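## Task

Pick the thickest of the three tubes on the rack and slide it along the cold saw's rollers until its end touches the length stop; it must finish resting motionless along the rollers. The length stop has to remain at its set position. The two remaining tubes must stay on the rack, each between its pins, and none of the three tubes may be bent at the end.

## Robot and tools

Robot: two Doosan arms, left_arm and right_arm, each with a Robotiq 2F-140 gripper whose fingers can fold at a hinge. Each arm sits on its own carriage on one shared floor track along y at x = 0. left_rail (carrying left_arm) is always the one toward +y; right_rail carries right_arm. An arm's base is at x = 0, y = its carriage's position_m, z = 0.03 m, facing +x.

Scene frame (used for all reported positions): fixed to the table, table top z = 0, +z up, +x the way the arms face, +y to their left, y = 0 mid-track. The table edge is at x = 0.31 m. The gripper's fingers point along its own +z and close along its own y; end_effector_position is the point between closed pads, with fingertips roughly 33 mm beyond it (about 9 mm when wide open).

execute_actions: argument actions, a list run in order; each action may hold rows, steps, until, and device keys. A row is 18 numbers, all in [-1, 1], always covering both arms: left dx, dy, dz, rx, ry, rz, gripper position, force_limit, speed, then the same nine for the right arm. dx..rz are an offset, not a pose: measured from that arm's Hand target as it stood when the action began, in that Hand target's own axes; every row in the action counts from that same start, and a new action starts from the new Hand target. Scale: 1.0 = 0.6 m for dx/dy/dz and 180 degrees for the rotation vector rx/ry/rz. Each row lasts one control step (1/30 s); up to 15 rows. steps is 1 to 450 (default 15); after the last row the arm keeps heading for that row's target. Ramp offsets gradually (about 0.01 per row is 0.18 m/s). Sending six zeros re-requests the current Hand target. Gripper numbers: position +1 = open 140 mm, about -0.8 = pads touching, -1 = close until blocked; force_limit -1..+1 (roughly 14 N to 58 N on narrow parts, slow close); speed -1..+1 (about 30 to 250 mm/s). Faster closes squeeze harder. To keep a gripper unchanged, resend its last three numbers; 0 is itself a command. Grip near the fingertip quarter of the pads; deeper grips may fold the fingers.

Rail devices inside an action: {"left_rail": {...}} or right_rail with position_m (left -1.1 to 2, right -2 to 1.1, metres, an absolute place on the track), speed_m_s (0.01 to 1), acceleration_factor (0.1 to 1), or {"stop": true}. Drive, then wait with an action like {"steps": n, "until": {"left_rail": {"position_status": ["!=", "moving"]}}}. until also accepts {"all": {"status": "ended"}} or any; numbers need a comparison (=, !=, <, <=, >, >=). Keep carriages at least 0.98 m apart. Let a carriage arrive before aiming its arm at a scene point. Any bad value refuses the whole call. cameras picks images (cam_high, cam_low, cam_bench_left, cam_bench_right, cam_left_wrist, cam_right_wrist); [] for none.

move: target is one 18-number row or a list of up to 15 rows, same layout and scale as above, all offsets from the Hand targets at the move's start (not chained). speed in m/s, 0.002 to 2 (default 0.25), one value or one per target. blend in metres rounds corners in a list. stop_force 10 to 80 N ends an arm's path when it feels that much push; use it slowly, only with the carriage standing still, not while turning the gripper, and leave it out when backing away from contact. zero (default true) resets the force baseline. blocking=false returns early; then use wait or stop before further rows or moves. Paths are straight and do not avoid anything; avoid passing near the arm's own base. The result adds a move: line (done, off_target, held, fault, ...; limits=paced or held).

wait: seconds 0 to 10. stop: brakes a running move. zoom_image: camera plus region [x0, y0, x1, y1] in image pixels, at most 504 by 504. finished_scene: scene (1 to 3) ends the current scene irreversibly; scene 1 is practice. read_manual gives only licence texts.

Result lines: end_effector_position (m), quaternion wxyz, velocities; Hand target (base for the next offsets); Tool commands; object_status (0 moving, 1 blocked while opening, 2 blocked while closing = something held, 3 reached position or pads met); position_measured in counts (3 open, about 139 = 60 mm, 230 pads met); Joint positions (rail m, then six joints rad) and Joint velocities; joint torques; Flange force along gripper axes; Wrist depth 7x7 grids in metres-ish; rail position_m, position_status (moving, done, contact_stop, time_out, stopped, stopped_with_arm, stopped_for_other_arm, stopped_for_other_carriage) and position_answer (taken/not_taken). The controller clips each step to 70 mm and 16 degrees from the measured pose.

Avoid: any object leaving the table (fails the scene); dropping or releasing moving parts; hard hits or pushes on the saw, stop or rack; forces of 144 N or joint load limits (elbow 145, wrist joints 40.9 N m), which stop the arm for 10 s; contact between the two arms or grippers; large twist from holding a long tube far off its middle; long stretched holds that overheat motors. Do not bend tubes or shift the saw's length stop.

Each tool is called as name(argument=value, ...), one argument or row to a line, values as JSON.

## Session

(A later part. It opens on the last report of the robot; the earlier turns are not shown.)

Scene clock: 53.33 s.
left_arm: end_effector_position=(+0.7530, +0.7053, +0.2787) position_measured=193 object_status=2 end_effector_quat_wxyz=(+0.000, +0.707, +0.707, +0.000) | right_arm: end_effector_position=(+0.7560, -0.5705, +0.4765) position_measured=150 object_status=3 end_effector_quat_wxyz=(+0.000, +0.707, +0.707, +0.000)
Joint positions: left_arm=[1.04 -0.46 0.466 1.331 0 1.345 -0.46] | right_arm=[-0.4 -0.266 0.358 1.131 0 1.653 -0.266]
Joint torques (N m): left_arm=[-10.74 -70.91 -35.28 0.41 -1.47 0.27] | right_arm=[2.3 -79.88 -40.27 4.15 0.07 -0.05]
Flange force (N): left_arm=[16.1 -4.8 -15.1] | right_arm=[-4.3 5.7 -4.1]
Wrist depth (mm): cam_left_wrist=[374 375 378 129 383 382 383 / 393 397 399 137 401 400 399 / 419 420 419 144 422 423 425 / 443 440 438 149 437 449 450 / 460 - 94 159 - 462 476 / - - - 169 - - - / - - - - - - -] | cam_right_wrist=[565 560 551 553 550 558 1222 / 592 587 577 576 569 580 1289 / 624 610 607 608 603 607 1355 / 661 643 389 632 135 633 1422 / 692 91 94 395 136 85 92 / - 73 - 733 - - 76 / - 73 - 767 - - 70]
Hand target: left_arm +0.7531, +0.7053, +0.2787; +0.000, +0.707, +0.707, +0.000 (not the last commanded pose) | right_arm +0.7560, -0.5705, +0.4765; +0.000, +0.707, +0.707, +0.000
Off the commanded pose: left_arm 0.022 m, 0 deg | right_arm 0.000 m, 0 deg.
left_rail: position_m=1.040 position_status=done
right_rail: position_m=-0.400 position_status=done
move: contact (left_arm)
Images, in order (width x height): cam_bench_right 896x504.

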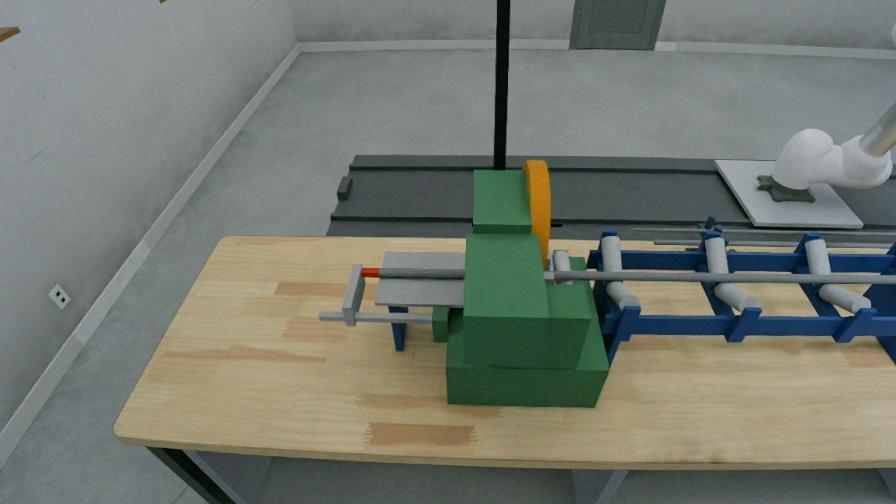

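Contact. Release with a small unload in z.

move(
  target=[0,0,-0.0012,0,0,0,-1,-0.1,-1,0,0,0,0,0,0,-0.17,-1,0],
  speed=0.01,
  cameras=[],
)

execute_actions(
  actions=[
    {"rows":[[0,0,0,0,0,0,-0.17,-0.1,-1,0,0,0,0,0,0,-0.17,-1,0]],"steps":60},
  ],
  cameras=[],
)

move(
  target=[0,0,-0.25,0,0,0,-0.17,-0.1,-1,0,0,0,0,0,0,-0.17,-1,0],
)

zoom_image(
  camera="cam_bench_right",
  region=[340, 230, 460, 320],
)

Scene clock: 54.30 s.
left_arm: end_effector_position=(+0.7531, +0.7053, +0.2793) position_measured=193 object_status=2 end_effector_quat_wxyz=(+0.000, +0.707, +0.707, +0.000) | right_arm: end_effector_position=(+0.7560, -0.5705, +0.4765) position_measured=150 object_status=3 end_effector_quat_wxyz=(+0.000, +0.707, +0.707, +0.000)
Joint positions: left_arm=[1.04 -0.46 0.466 1.33 0 1.346 -0.46] | right_arm=[-0.4 -0.266 0.358 1.131 0 1.653 -0.266]
Joint torques (N m): left_arm=[-9.49 -80.72 -41.93 0.89 -1.6 0.25] | right_arm=[2.3 -80.08 -40.23 4.19 0.08 -0.08]
Flange force (N): left_arm=[14.6 -5.8 -3.3] | right_arm=[-4.3 6.0 -4.3]
Wrist depth (mm): cam_left_wrist=[376 378 378 129 378 383 382 / 395 398 400 137 400 400 402 / 416 421 421 144 421 424 421 / 443 444 443 150 438 449 448 / 463 - 94 159 - 468 477 / - - - 170 - - - / - - - 182 - - -] | cam_right_wrist=[565 561 553 553 551 551 1217 / 593 581 579 577 571 581 1301 / 626 610 608 607 601 616 1355 / 657 649 392 629 135 636 1429 / 694 91 94 396 136 85 92 / - 73 - 723 - - 76 / - 73 - 783 - - 70]
Hand target: left_arm +0.7531, +0.7053, +0.2794; +0.000, +0.707, +0.707, +0.000 | right_arm +0.7560, -0.5705, +0.4765; +0.000, +0.707, +0.707, +0.000
Off the commanded pose: left_arm 0.000 m, 0 deg | right_arm 0.000 m, 0 deg.
left_rail: position_m=1.040 position_status=done
right_rail: position_m=-0.400 position_status=done
move: done
No camera images: "cameras" was empty.

Scene clock: 56.50 s.
left_arm: end_effector_position=(+0.7531, +0.7053, +0.2794) position_measured=150 object_status=3 end_effector_quat_wxyz=(+0.000, +0.707, +0.707, +0.000) | right_arm: end_effector_position=(+0.7560, -0.5705, +0.4765) position_measured=150 object_status=3 end_effector_quat_wxyz=(+0.000, +0.707, +0.707, +0.000)
Joint positions: left_arm=[1.04 -0.46 0.466 1.33 0 1.346 -0.46] | right_arm=[-0.4 -0.266 0.358 1.131 0 1.653 -0.266]
Joint torques (N m): left_arm=[-0.37 -84.21 -41.31 4.43 0.38 0.2] | right_arm=[2.49 -80.01 -40.24 4.19 0.04 -0.06]
Flange force (N): left_arm=[2.9 -5.4 0.1] | right_arm=[-4.7 6.3 -4.0]
Wrist depth (mm): cam_left_wrist=[375 379 379 129 383 383 382 / 395 397 400 136 400 402 402 / 419 419 416 144 418 422 424 / 440 442 130 152 143 443 449 / - 85 107 171 - 94 469 / - - - 178 - - - / - - - 190 - - -] | cam_right_wrist=[565 558 554 547 543 551 1217 / 590 576 575 576 574 577 1276 / 627 611 608 606 601 614 1362 / 659 648 390 630 135 636 1445 / 696 91 94 397 136 85 92 / - 73 - 725 - - 77 / - 73 - 767 - - 70]
Hand target: left_arm +0.7531, +0.7053, +0.2794; +0.000, +0.707, +0.707, +0.000 | right_arm +0.7560, -0.5705, +0.4765; +0.000, +0.707, +0.707, +0.000
Off the commanded pose: left_arm 0.000 m, 0 deg | right_arm 0.000 m, 0 deg.
left_rail: position_m=1.040 position_status=done
right_rail: position_m=-0.400 position_status=done
No camera images: "cameras" was empty.

Scene clock: 57.63 s.
left_arm: end_effector_position=(+0.7530, +0.7053, +0.4293) position_measured=150 object_status=3 end_effector_quat_wxyz=(+0.000, +0.707, +0.707, +0.000) | right_arm: end_effector_position=(+0.7560, -0.5705, +0.4765) position_measured=150 object_status=3 end_effector_quat_wxyz=(+0.000, +0.707, +0.707, +0.000)
Joint positions: left_arm=[1.04 -0.46 0.441 1.096 0 1.604 -0.46] | right_arm=[-0.4 -0.266 0.358 1.131 0 1.653 -0.266]
Joint torques (N m): left_arm=[-0.37 -83.06 -42.28 4.63 0.37 0.2] | right_arm=[1.99 -80.21 -40.15 4.2 0.12 -0.07]
Flange force (N): left_arm=[3.1 -6.2 1.6] | right_arm=[-4.0 6.6 -4.3]
Wrist depth (mm): cam_left_wrist=[522 514 520 517 517 519 529 / 536 542 544 549 549 550 550 / - 577 579 572 575 584 - / 587 606 128 606 143 619 1561 / - 91 107 535 - 94 1533 / - - - 385 - - - / - - - 745 - - -] | cam_right_wrist=[566 560 554 550 551 553 1234 / 589 587 580 579 570 579 1289 / 626 613 608 608 601 610 1348 / 657 648 392 633 135 643 1414 / 701 91 94 398 119 85 92 / - 73 - 733 - - 76 / - 73 - 769 - - 70]
Hand target: left_arm +0.7530, +0.7053, +0.4294; +0.000, +0.707, +0.707, +0.000 | right_arm +0.7560, -0.5705, +0.4765; +0.000, +0.707, +0.707, +0.000
Off the commanded pose: left_arm 0.000 m, 0 deg | right_arm 0.000 m, 0 deg.
left_rail: position_m=1.040 position_status=done
right_rail: position_m=-0.400 position_status=done
move: done
camera_calibration:
cam_left_wrist: T_world_to_cam=[[0.999571, 0.0213557, 0.0200279, -0.768245], [0.013086, -0.937817, 0.346883, 0.504956], [0.0261904, -0.346472, -0.937695, 0.770574], [0, 0, 0, 1]] pos_world=[0.741126, 0.756945, 0.562789]
cam_right_wrist: T_world_to_cam=[[0.999666, -0.0256435, 0.00305303, -0.76287], [-0.0251396, -0.939278, 0.342234, -0.675237], [-0.00590842, -0.342197, -0.93961, 0.401842], [0, 0, 0, 1]] pos_world=[0.748015, -0.516289, 0.610993]

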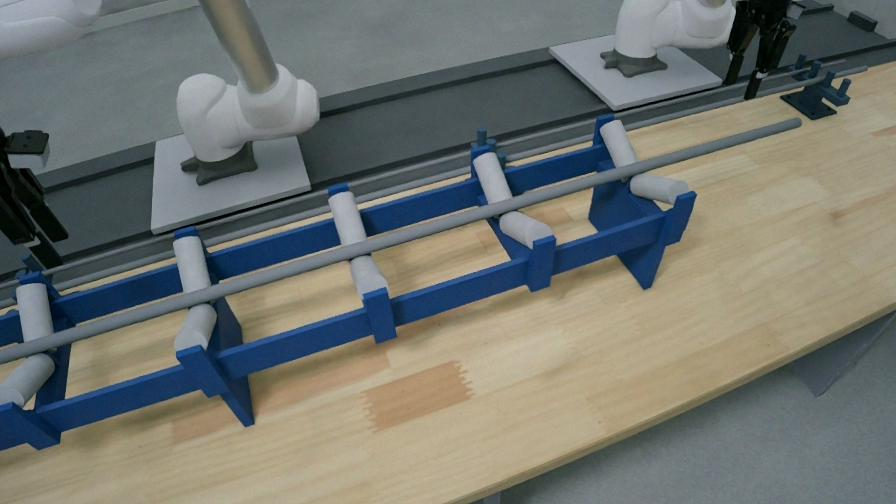

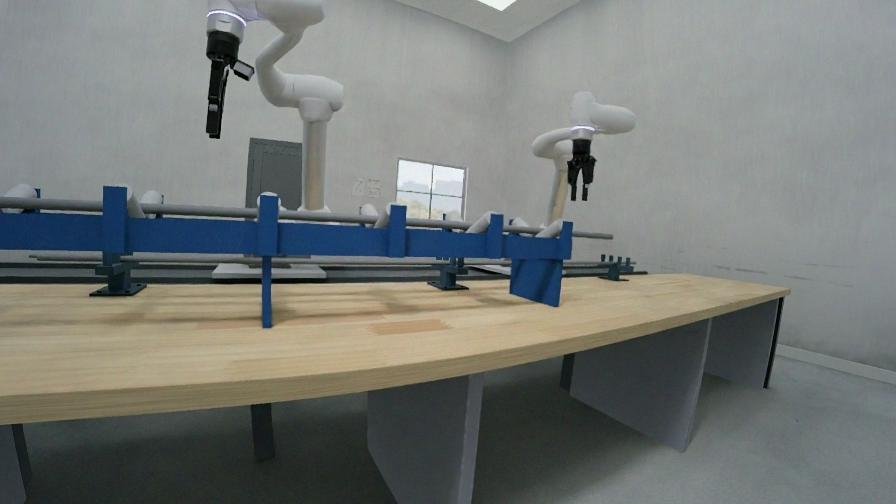

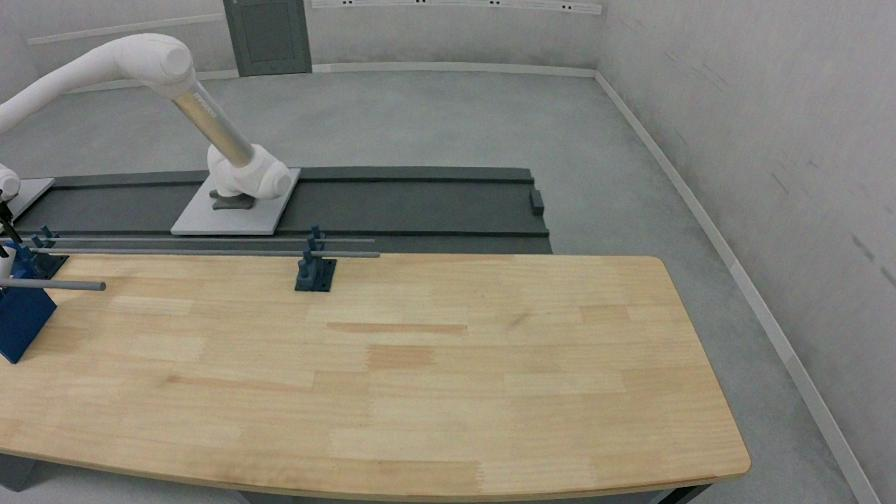

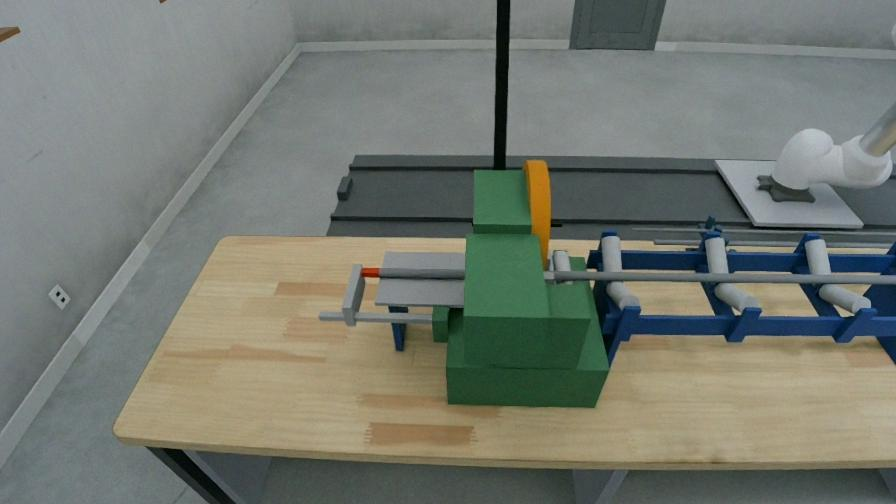

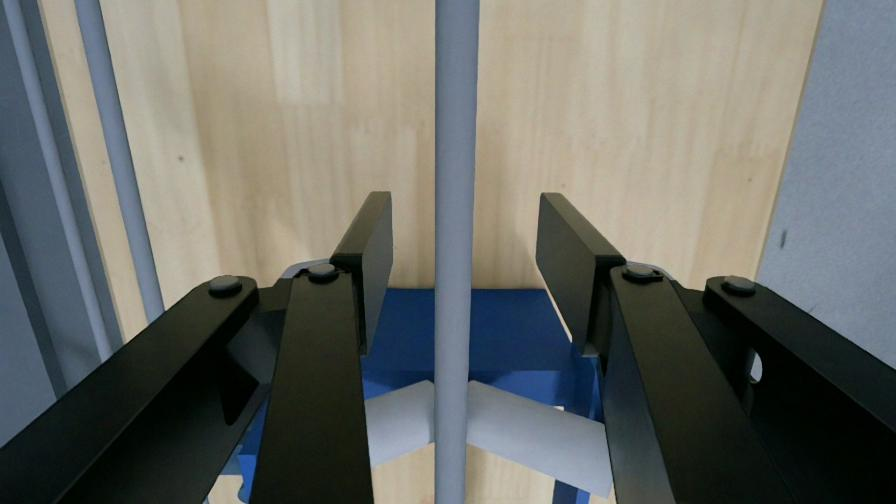

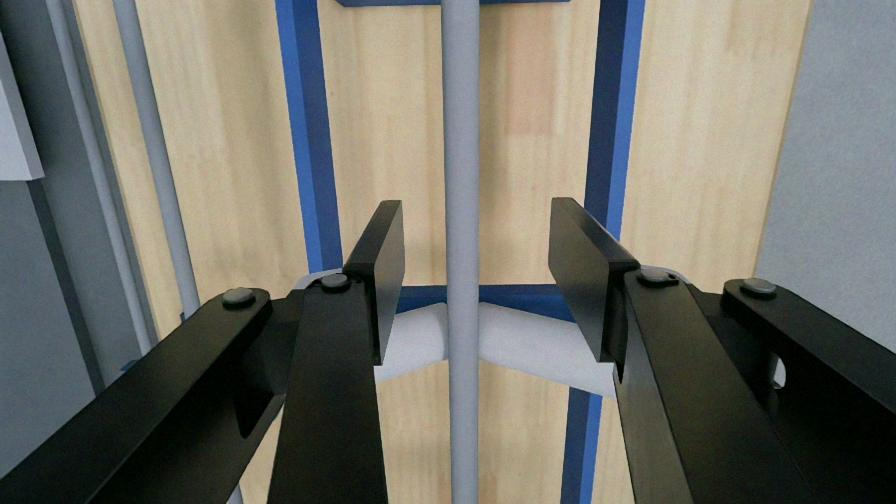

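Scaled by 4.200 from the camera's 896x504 image, which has a finer 1280x720 frame.

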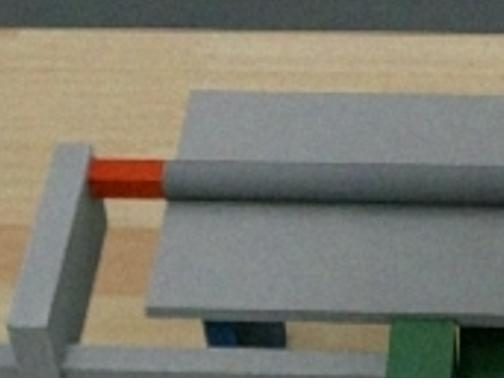

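finished_scene(
  scene=2,
)

The scene is finished: the task was done.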